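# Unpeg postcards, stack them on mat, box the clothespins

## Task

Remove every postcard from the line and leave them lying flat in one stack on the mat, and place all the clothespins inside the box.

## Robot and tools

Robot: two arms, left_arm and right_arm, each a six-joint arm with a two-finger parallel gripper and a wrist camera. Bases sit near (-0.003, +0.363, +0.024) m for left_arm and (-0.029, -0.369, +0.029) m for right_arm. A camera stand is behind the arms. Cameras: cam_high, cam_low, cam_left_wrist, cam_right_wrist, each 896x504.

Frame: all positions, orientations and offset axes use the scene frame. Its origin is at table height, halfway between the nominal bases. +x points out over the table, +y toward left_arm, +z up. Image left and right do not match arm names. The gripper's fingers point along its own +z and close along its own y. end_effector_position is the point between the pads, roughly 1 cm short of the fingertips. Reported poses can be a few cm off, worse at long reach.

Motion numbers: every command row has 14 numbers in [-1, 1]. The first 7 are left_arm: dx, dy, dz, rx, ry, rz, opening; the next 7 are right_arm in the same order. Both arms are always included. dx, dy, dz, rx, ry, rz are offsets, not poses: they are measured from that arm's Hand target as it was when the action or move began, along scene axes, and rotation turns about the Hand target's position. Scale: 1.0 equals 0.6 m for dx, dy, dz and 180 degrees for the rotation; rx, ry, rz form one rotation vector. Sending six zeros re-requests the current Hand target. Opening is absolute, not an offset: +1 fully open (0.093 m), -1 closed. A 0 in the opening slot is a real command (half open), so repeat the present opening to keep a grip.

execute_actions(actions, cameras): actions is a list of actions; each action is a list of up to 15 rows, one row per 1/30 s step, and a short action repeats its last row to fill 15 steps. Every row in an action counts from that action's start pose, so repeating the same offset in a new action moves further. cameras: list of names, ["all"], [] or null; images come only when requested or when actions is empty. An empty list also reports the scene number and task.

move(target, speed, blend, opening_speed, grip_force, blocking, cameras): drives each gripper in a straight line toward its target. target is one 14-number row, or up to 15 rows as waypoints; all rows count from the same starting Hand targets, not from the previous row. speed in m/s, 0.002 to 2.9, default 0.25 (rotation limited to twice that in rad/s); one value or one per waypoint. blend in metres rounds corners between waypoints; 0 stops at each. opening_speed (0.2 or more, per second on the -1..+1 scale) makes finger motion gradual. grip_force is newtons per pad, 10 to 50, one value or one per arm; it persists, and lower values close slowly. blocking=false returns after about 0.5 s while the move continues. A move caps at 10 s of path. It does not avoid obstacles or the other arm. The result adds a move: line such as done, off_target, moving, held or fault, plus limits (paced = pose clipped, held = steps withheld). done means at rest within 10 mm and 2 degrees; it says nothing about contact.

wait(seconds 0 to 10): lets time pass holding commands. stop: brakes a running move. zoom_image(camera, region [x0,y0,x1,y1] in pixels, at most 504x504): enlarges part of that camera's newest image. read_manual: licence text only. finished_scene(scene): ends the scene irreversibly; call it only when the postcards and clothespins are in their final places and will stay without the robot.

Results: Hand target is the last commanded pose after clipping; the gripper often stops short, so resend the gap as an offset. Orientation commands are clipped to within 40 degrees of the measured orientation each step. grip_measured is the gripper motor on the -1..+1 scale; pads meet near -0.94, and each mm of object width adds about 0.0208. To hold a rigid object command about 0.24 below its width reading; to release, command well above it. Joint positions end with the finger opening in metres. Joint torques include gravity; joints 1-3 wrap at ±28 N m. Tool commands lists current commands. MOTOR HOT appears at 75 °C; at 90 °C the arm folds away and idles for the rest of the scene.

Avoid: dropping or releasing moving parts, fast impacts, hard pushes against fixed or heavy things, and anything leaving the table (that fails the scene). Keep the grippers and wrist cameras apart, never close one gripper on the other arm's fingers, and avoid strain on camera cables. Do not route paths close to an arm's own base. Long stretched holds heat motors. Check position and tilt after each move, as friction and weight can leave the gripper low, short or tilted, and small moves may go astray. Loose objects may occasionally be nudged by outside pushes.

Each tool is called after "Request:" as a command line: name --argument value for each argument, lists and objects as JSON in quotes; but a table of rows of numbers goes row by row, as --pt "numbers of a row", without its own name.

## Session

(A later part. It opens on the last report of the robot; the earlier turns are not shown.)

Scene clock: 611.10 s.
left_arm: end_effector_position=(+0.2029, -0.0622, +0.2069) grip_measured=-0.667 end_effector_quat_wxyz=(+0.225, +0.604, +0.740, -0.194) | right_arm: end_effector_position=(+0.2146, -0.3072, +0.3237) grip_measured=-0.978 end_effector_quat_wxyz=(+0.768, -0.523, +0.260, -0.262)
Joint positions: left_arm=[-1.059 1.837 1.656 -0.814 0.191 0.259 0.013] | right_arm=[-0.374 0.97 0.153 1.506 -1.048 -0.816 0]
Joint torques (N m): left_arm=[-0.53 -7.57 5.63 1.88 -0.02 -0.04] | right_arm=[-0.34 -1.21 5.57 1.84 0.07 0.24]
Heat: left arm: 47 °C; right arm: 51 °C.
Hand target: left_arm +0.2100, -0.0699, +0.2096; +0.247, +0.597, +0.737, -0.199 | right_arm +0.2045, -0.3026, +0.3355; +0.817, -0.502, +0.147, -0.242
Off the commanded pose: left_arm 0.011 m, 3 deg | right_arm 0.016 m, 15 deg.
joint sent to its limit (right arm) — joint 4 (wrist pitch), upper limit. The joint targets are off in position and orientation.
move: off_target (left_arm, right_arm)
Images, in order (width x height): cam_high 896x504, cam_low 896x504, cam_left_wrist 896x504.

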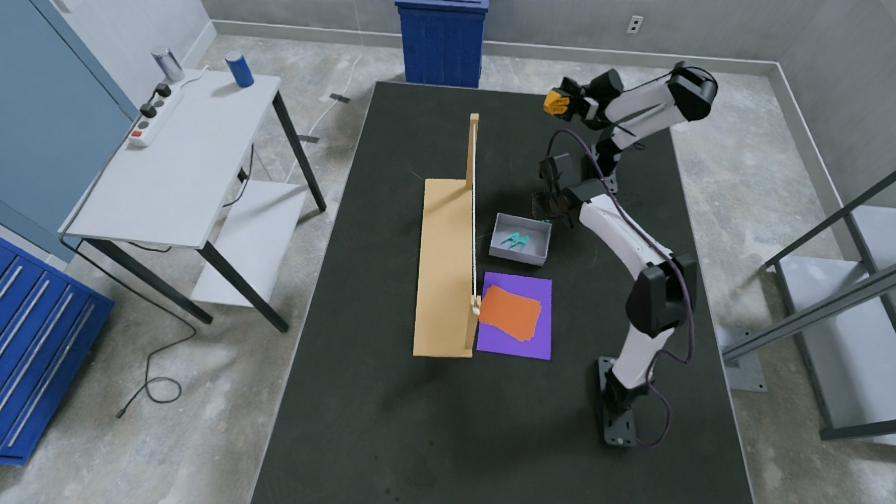

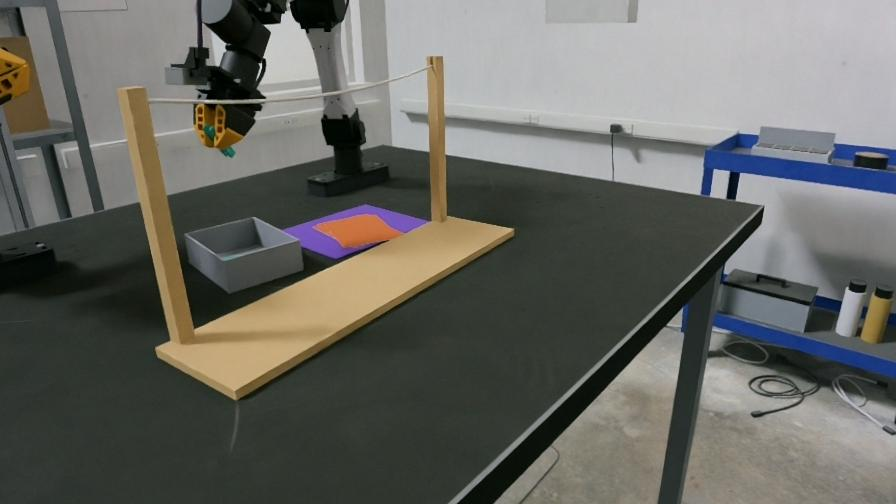

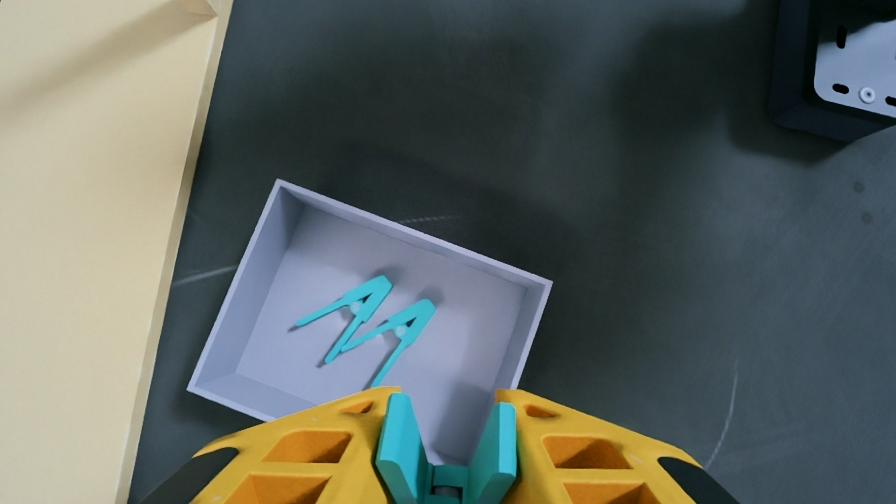

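Request:
move --pt "0.015 -0.038 -0.12 0 0 0 -1 0 0 0 0 0 0 -1" --pt "0.015 -0.038 -0.25 0 0 0 -1 0 0 0 0 0 0 -1" --speed 0.1 --blend '[0.02,0]' --cameras '["cam_high","cam_low","cam_left_wrist"]'

Request:
zoom_image --camera "cam_low" --region '[150, 140, 350, 300]'

Scene clock: 614.03 s.
left_arm: end_effector_position=(+0.2159, -0.0835, +0.0576) grip_measured=-0.667 end_effector_quat_wxyz=(+0.224, +0.601, +0.743, -0.192) | right_arm: end_effector_position=(+0.2146, -0.3072, +0.3237) grip_measured=-0.978 end_effector_quat_wxyz=(+0.768, -0.523, +0.260, -0.262)
Joint positions: left_arm=[-1.059 2.049 1.342 -0.291 0.186 0.251 0.013] | right_arm=[-0.374 0.97 0.153 1.506 -1.048 -0.816 0]
Joint torques (N m): left_arm=[-0.95 -8.34 5.01 1.95 -0.04 -0.06] | right_arm=[-0.31 -1.24 5.55 1.83 0.07 0.25]
Heat: left arm: 47 °C; right arm: 50 °C.
Hand target: left_arm +0.2190, -0.0927, +0.0596; +0.247, +0.597, +0.737, -0.199 | right_arm +0.2045, -0.3026, +0.3355; +0.817, -0.502, +0.147, -0.242
Off the commanded pose: left_arm 0.010 m, 3 deg | right_arm 0.016 m, 15 deg.
joint sent to its limit (right arm) — joint 4 (wrist pitch), upper limit. The joint targets are off in position and orientation.
move: off_target (left_arm, right_arm)
Images, in order (width x height): cam_high 896x504, cam_low 896x504, cam_left_wrist 896x504.

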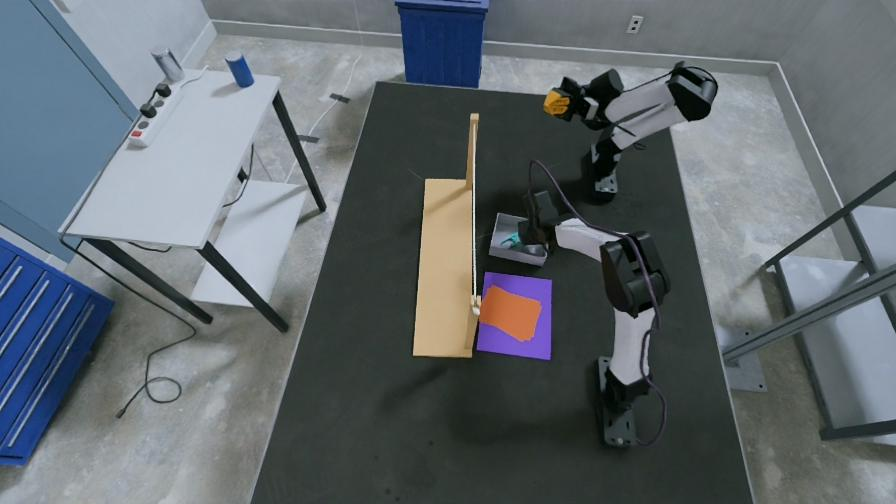

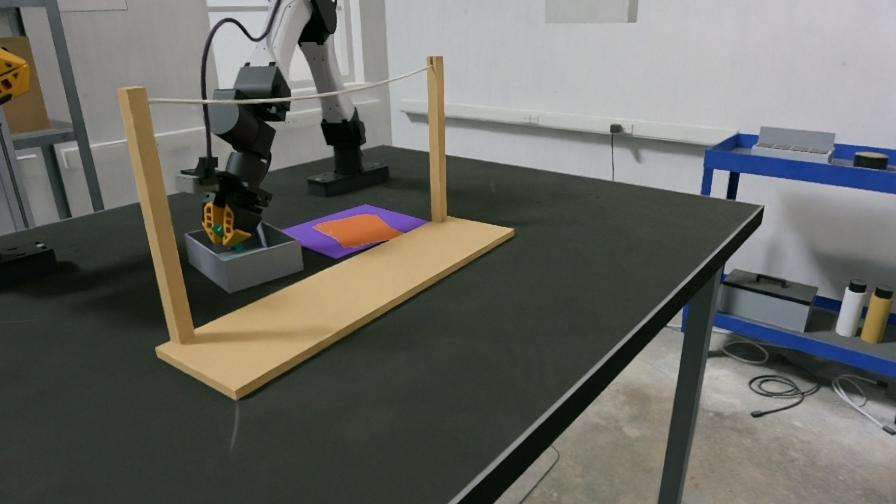

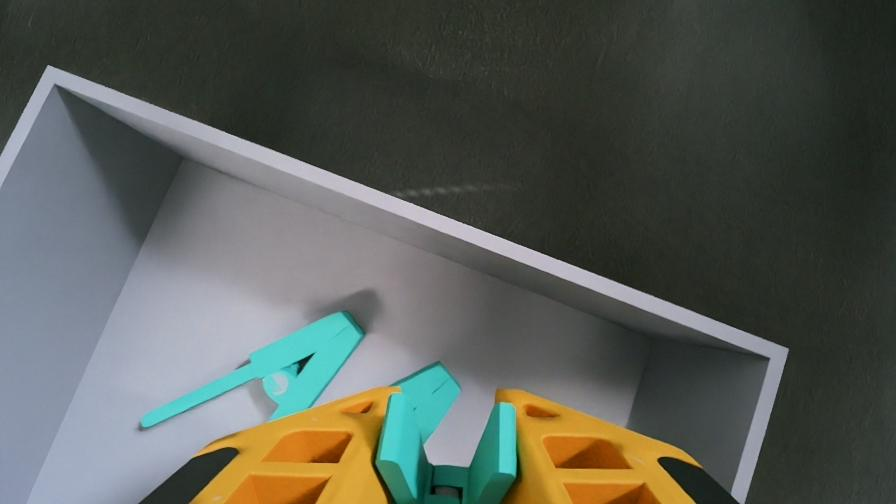

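Scaled by 2.520 from the camera's 896x504 image, which has a finer 1280x720 frame.

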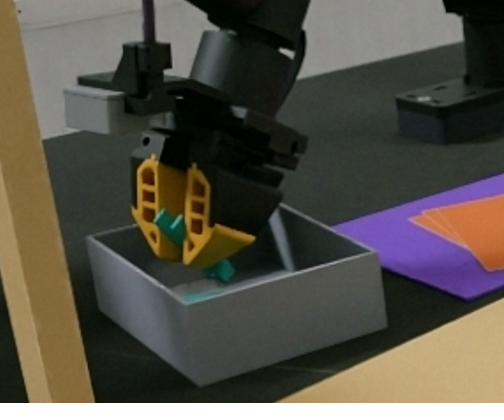

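Request:
move --target '[-0.02,-0.008,-0.02,0,0,0,-1,0,0,0,0,0,0,-1]' --speed 0.04 --cameras '["cam_low","cam_left_wrist"]'

Request:
zoom_image --camera "cam_low" --region '[150, 140, 350, 300]'

Scene clock: 615.43 s.
left_arm: end_effector_position=(+0.2049, -0.0888, +0.0479) grip_measured=-0.667 end_effector_quat_wxyz=(+0.227, +0.600, +0.743, -0.192) | right_arm: end_effector_position=(+0.2146, -0.3072, +0.3237) grip_measured=-0.978 end_effector_quat_wxyz=(+0.768, -0.523, +0.260, -0.262)
Joint positions: left_arm=[-1.09 2.061 1.314 -0.242 0.168 0.225 0.013] | right_arm=[-0.374 0.97 0.153 1.506 -1.048 -0.816 0]
Joint torques (N m): left_arm=[-0.96 -8.06 4.7 1.99 -0.05 -0.06] | right_arm=[-0.32 -1.21 5.55 1.83 0.07 0.24]
Heat: left arm: 47 °C; right arm: 50 °C.
Hand target: left_arm +0.2070, -0.0975, +0.0476; +0.247, +0.597, +0.737, -0.199 | right_arm +0.2045, -0.3026, +0.3355; +0.817, -0.502, +0.147, -0.242
Off the commanded pose: left_arm 0.009 m, 3 deg | right_arm 0.016 m, 15 deg.
joint sent to its limit (right arm) — joint 4 (wrist pitch), upper limit. The joint targets are off in position and orientation.
move: off_target (left_arm, right_arm)
Images, in order (width x height): cam_low 896x504, cam_left_wrist 896x504.

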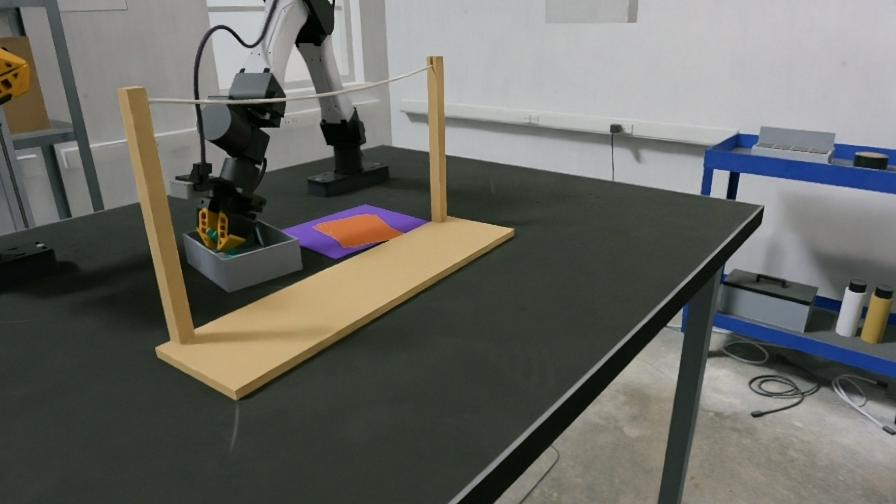

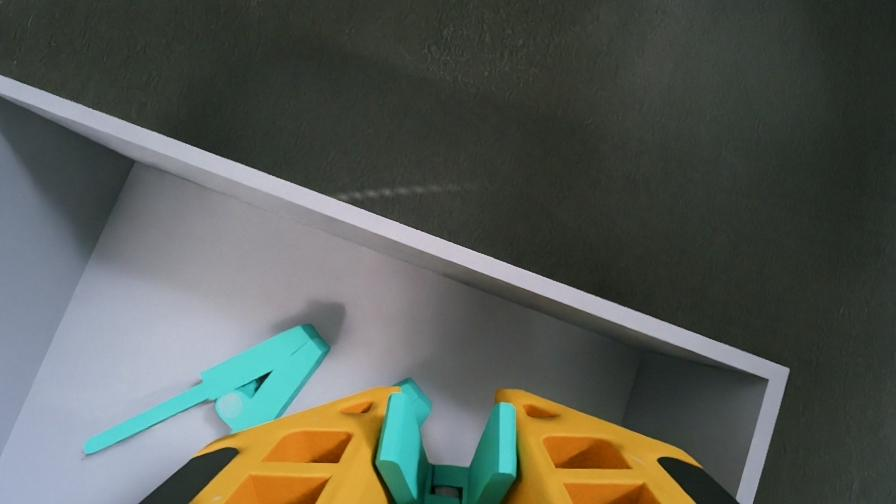

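Scaled by 2.520 from the camera's 896x504 image, which has a finer 1280x720 frame.

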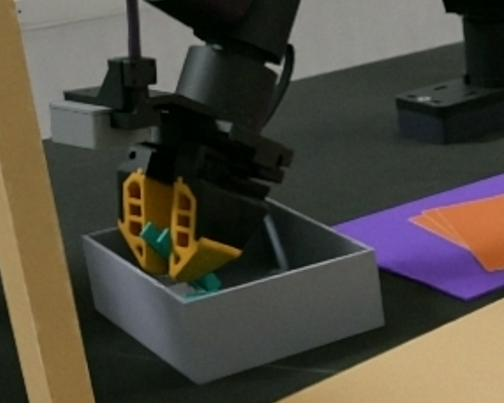

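Request:
move --pt "0 0 -0.006 0 0 0 -0.35 0 0 0 0 0 0 -1" --pt "0 0 -0.006 0 0 0 -0.1 0 0 0 0 0 0 -1" --speed 0.03 --opening_speed 0.4 --cameras '["cam_low","cam_left_wrist"]'

Request:
zoom_image --camera "cam_low" --region '[150, 140, 350, 300]'

Scene clock: 619.90 s.
left_arm: end_effector_position=(+0.2086, -0.0882, +0.0453) grip_measured=-0.102 end_effector_quat_wxyz=(+0.230, +0.597, +0.744, -0.191) | right_arm: end_effector_position=(+0.2146, -0.3072, +0.3237) grip_measured=-0.978 end_effector_quat_wxyz=(+0.768, -0.523, +0.260, -0.262)
Joint positions: left_arm=[-1.084 2.067 1.309 -0.226 0.165 0.225 0.04] | right_arm=[-0.374 0.97 0.153 1.506 -1.048 -0.816 0]
Joint torques (N m): left_arm=[-0.94 -8.01 4.68 1.95 -0.03 -0.05] | right_arm=[-0.28 -1.21 5.53 1.83 0.07 0.23]
Heat: left arm: 48 °C; right arm: 48 °C.
Hand target: left_arm +0.2070, -0.0975, +0.0440; +0.247, +0.597, +0.737, -0.199 | right_arm +0.2045, -0.3026, +0.3355; +0.817, -0.502, +0.147, -0.242
Off the commanded pose: left_arm 0.010 m, 2 deg | right_arm 0.016 m, 15 deg.
joint sent to its limit (right arm) — joint 4 (wrist pitch), upper limit. The joint targets are off in position and orientation.
move: off_target (right_arm)
Images, in order (width x height): cam_low 896x504, cam_left_wrist 896x504.

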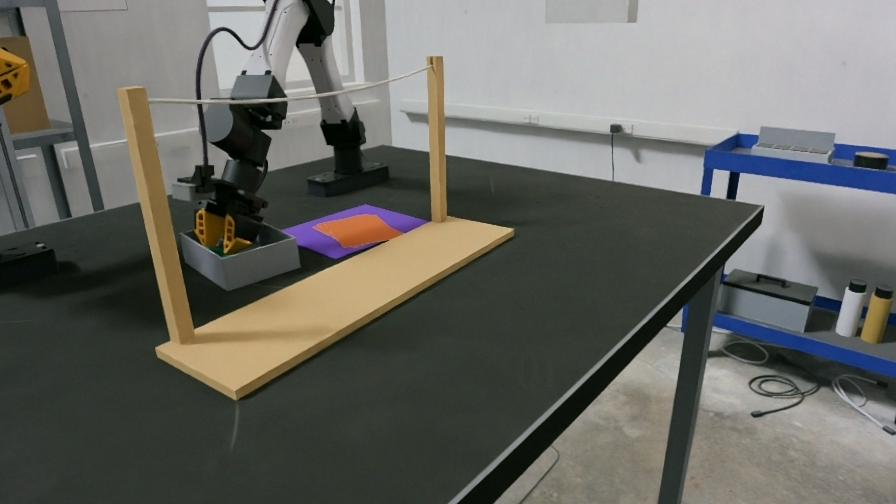

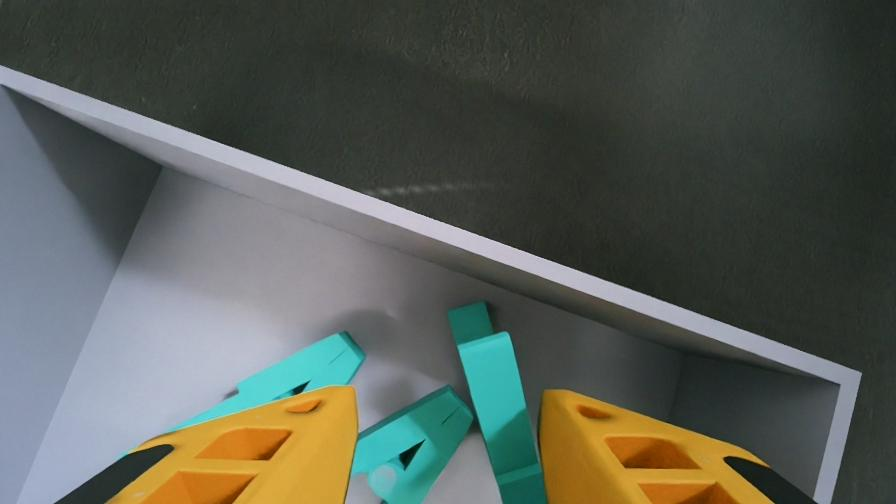

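Scaled by 2.520 from the camera's 896x504 image, which has a finer 1280x720 frame.

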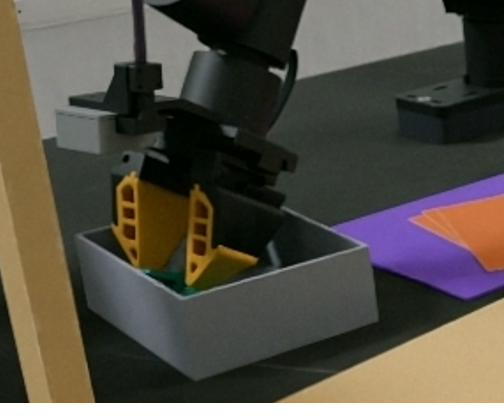

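Request:
move --pt "0.004 0 0.08 0 0 0 -0.1 0 0 0 0 0 0 -1" --pt "0 0.05 0.3 0 0 0 -0.1 0 0 0 0 0 0 -1" --speed '[0.03,0.12]' --blend '[0.005,0]' --cameras '["cam_high","cam_low","cam_left_wrist"]'

Scene clock: 623.83 s.
left_arm: end_effector_position=(+0.2064, -0.0685, +0.1946) grip_measured=-0.102 end_effector_quat_wxyz=(+0.227, +0.593, +0.749, -0.187) | right_arm: end_effector_position=(+0.2146, -0.3072, +0.3237) grip_measured=-0.978 end_effector_quat_wxyz=(+0.768, -0.523, +0.260, -0.262)
Joint positions: left_arm=[-1.068 1.863 1.644 -0.775 0.165 0.228 0.04] | right_arm=[-0.374 0.97 0.153 1.506 -1.048 -0.816 0]
Joint torques (N m): left_arm=[0.13 -10.86 9.76 1.05 0.21 0.26] | right_arm=[-0.32 -1.18 5.57 1.83 0.08 0.25]
Heat: left arm: 47 °C; right arm: 47 °C.
Hand target: left_arm +0.2070, -0.0675, +0.2240; +0.247, +0.597, +0.737, -0.199 | right_arm +0.2045, -0.3026, +0.3355; +0.817, -0.502, +0.147, -0.242
Off the commanded pose: left_arm 0.029 m, 3 deg | right_arm 0.016 m, 15 deg.
joint sent to its limit (right arm) — joint 4 (wrist pitch), upper limit. The joint targets are off in position and orientation.
move: off_target (left_arm, right_arm)
Images, in order (width x height): cam_high 896x504, cam_low 896x504, cam_left_wrist 896x504.

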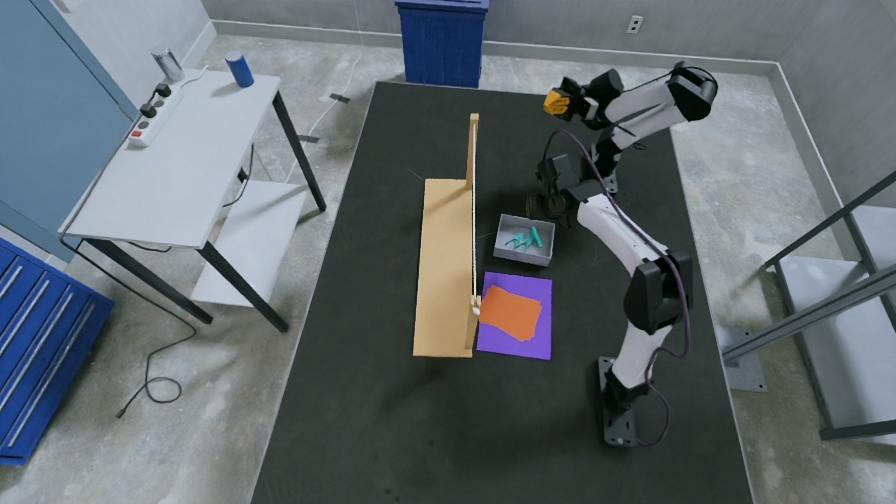

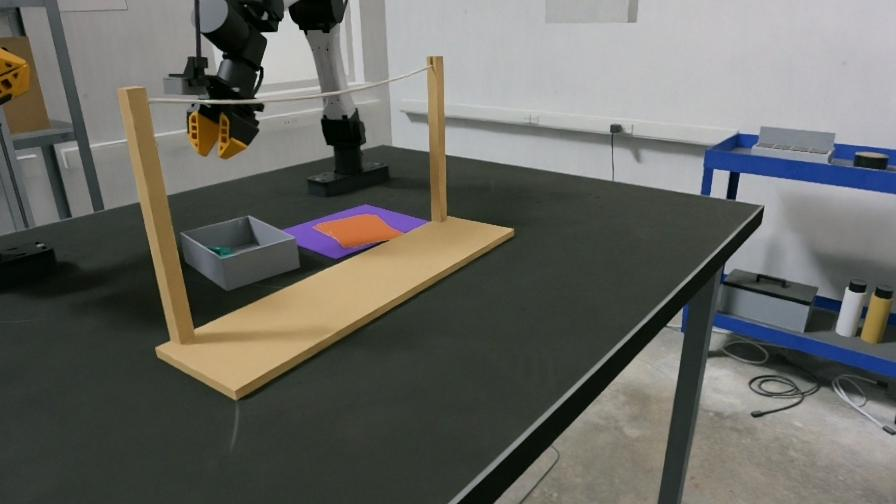

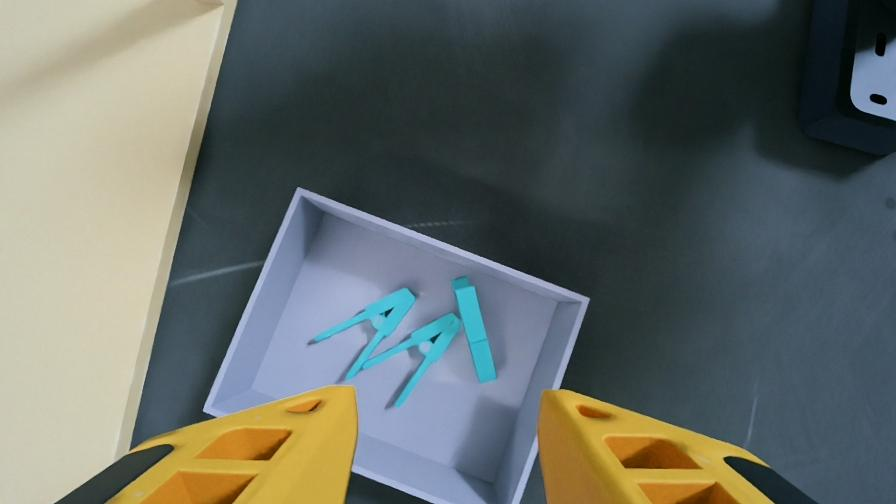

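All three pins are in the box. I'll raise the left arm and check the card stack.

Request:
move --pt "0 0.05 0.15 0 0 0 -0.1 0 0 0 0 0 0 -1" --pt "0 0.4 0.3 0 0 0 -0.1 0 0 0 0 0 0 -1" --speed 0.2 --blend '[0.03,0]' --cameras '["cam_high","cam_low"]'

Request:
zoom_image --camera "cam_high" --region '[450, 180, 600, 380]'

Request:
zoom_image --camera "cam_low" --region '[260, 180, 460, 280]'

Scene clock: 626.73 s.
left_arm: end_effector_position=(+0.2163, +0.1713, +0.4083) grip_measured=-0.102 end_effector_quat_wxyz=(+0.333, +0.563, +0.734, -0.184) | right_arm: end_effector_position=(+0.2146, -0.3072, +0.3237) grip_measured=-0.978 end_effector_quat_wxyz=(+0.768, -0.523, +0.260, -0.262)
Joint positions: left_arm=[-0.459 1.412 2.015 -1.527 0.473 0.694 0.04] | right_arm=[-0.374 0.97 0.153 1.506 -1.048 -0.816 0]
Joint torques (N m): left_arm=[0.05 -3.17 3.63 1.06 0.51 0.25] | right_arm=[-0.25 -1.18 5.53 1.84 0.06 0.23]
Heat: left arm: 47 °C; right arm: 46 °C.
Hand target: left_arm +0.2070, +0.1725, +0.4040; +0.247, +0.597, +0.737, -0.199 | right_arm +0.2045, -0.3026, +0.3355; +0.817, -0.502, +0.147, -0.242
Off the commanded pose: left_arm 0.010 m, 11 deg | right_arm 0.016 m, 15 deg.
joint sent to its limit (left arm) — joint 4 (wrist pitch), lower limit. The joint targets are off in position and orientation.
joint sent to its limit (right arm) — joint 4 (wrist pitch), upper limit. The joint targets are off in position and orientation.
move: off_target (left_arm, right_arm)
Images, in order (width x height): cam_high 896x504, cam_low 896x504.

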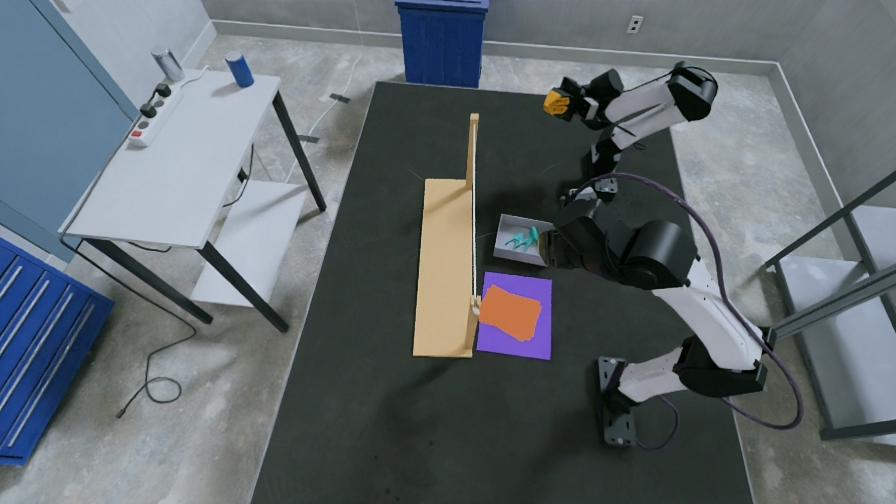

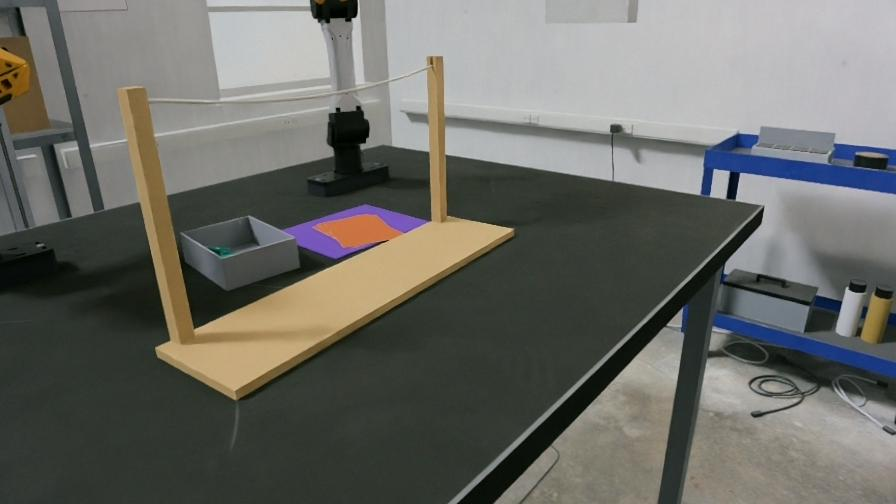

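Scaled by 2.520 from the camera's 896x504 image, which has a finer 1280x720 frame.

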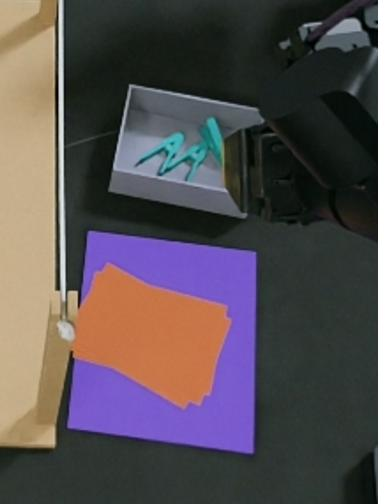

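Scaled by 2.520 from the camera's 896x504 image, which has a finer 1280x720 frame.

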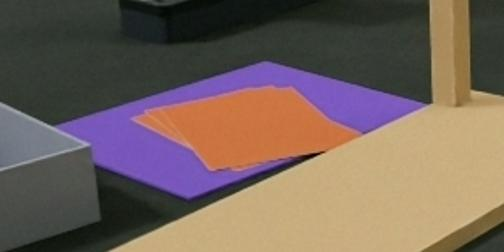

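Request:
execute_actions --actions '[]' --cameras '["cam_high"]'

Request:
zoom_image --camera "cam_high" --region '[465, 260, 565, 370]'

Scene clock: 626.90 s.
left_arm: end_effector_position=(+0.2163, +0.1713, +0.4083) grip_measured=-0.102 end_effector_quat_wxyz=(+0.333, +0.563, +0.734, -0.184) | right_arm: end_effector_position=(+0.2146, -0.3072, +0.3237) grip_measured=-0.978 end_effector_quat_wxyz=(+0.768, -0.523, +0.260, -0.262)
Joint positions: left_arm=[-0.459 1.412 2.015 -1.527 0.473 0.694 0.04] | right_arm=[-0.374 0.97 0.153 1.506 -1.048 -0.816 0]
Joint velocities: within noise
Joint torques (N m): left_arm=[0.08 -3.17 3.67 1.06 0.52 0.27] | right_arm=[-0.24 -1.2 5.49 1.84 0.07 0.24]
Heat: left arm: 47 °C; right arm: 46 °C.
Hand target: left_arm +0.2070, +0.1725, +0.4040; +0.247, +0.597, +0.737, -0.199 | right_arm +0.2045, -0.3026, +0.3355; +0.817, -0.502, +0.147, -0.242
Tool commands: left_gripper/opening=-0.1 right_gripper/opening=-1.0
Off the commanded pose: left_arm 0.010 m, 11 deg | right_arm 0.016 m, 15 deg.
Images, in order (width x height): cam_high 896x504.

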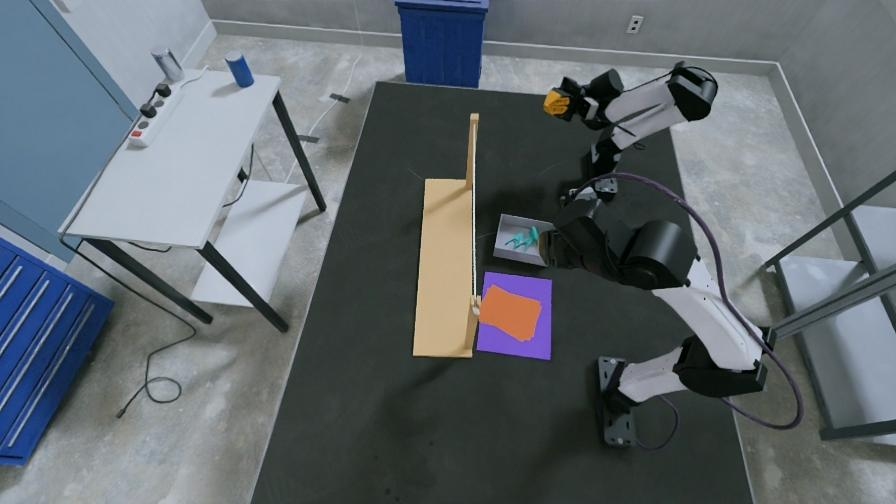

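Scaled by 4.582 from the camera's 896x504 image, which has a finer 1280x720 frame.

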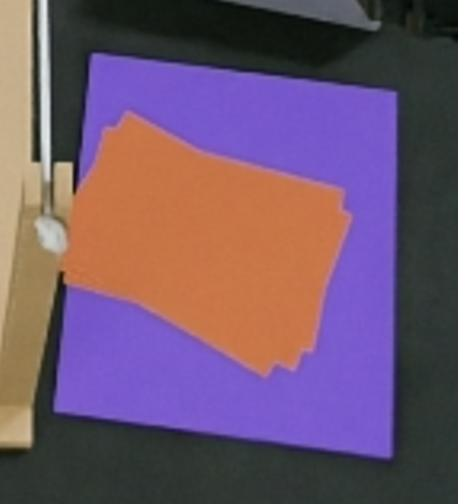

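Request:
finished_scene --scene 1

The scene is finished: the task was done.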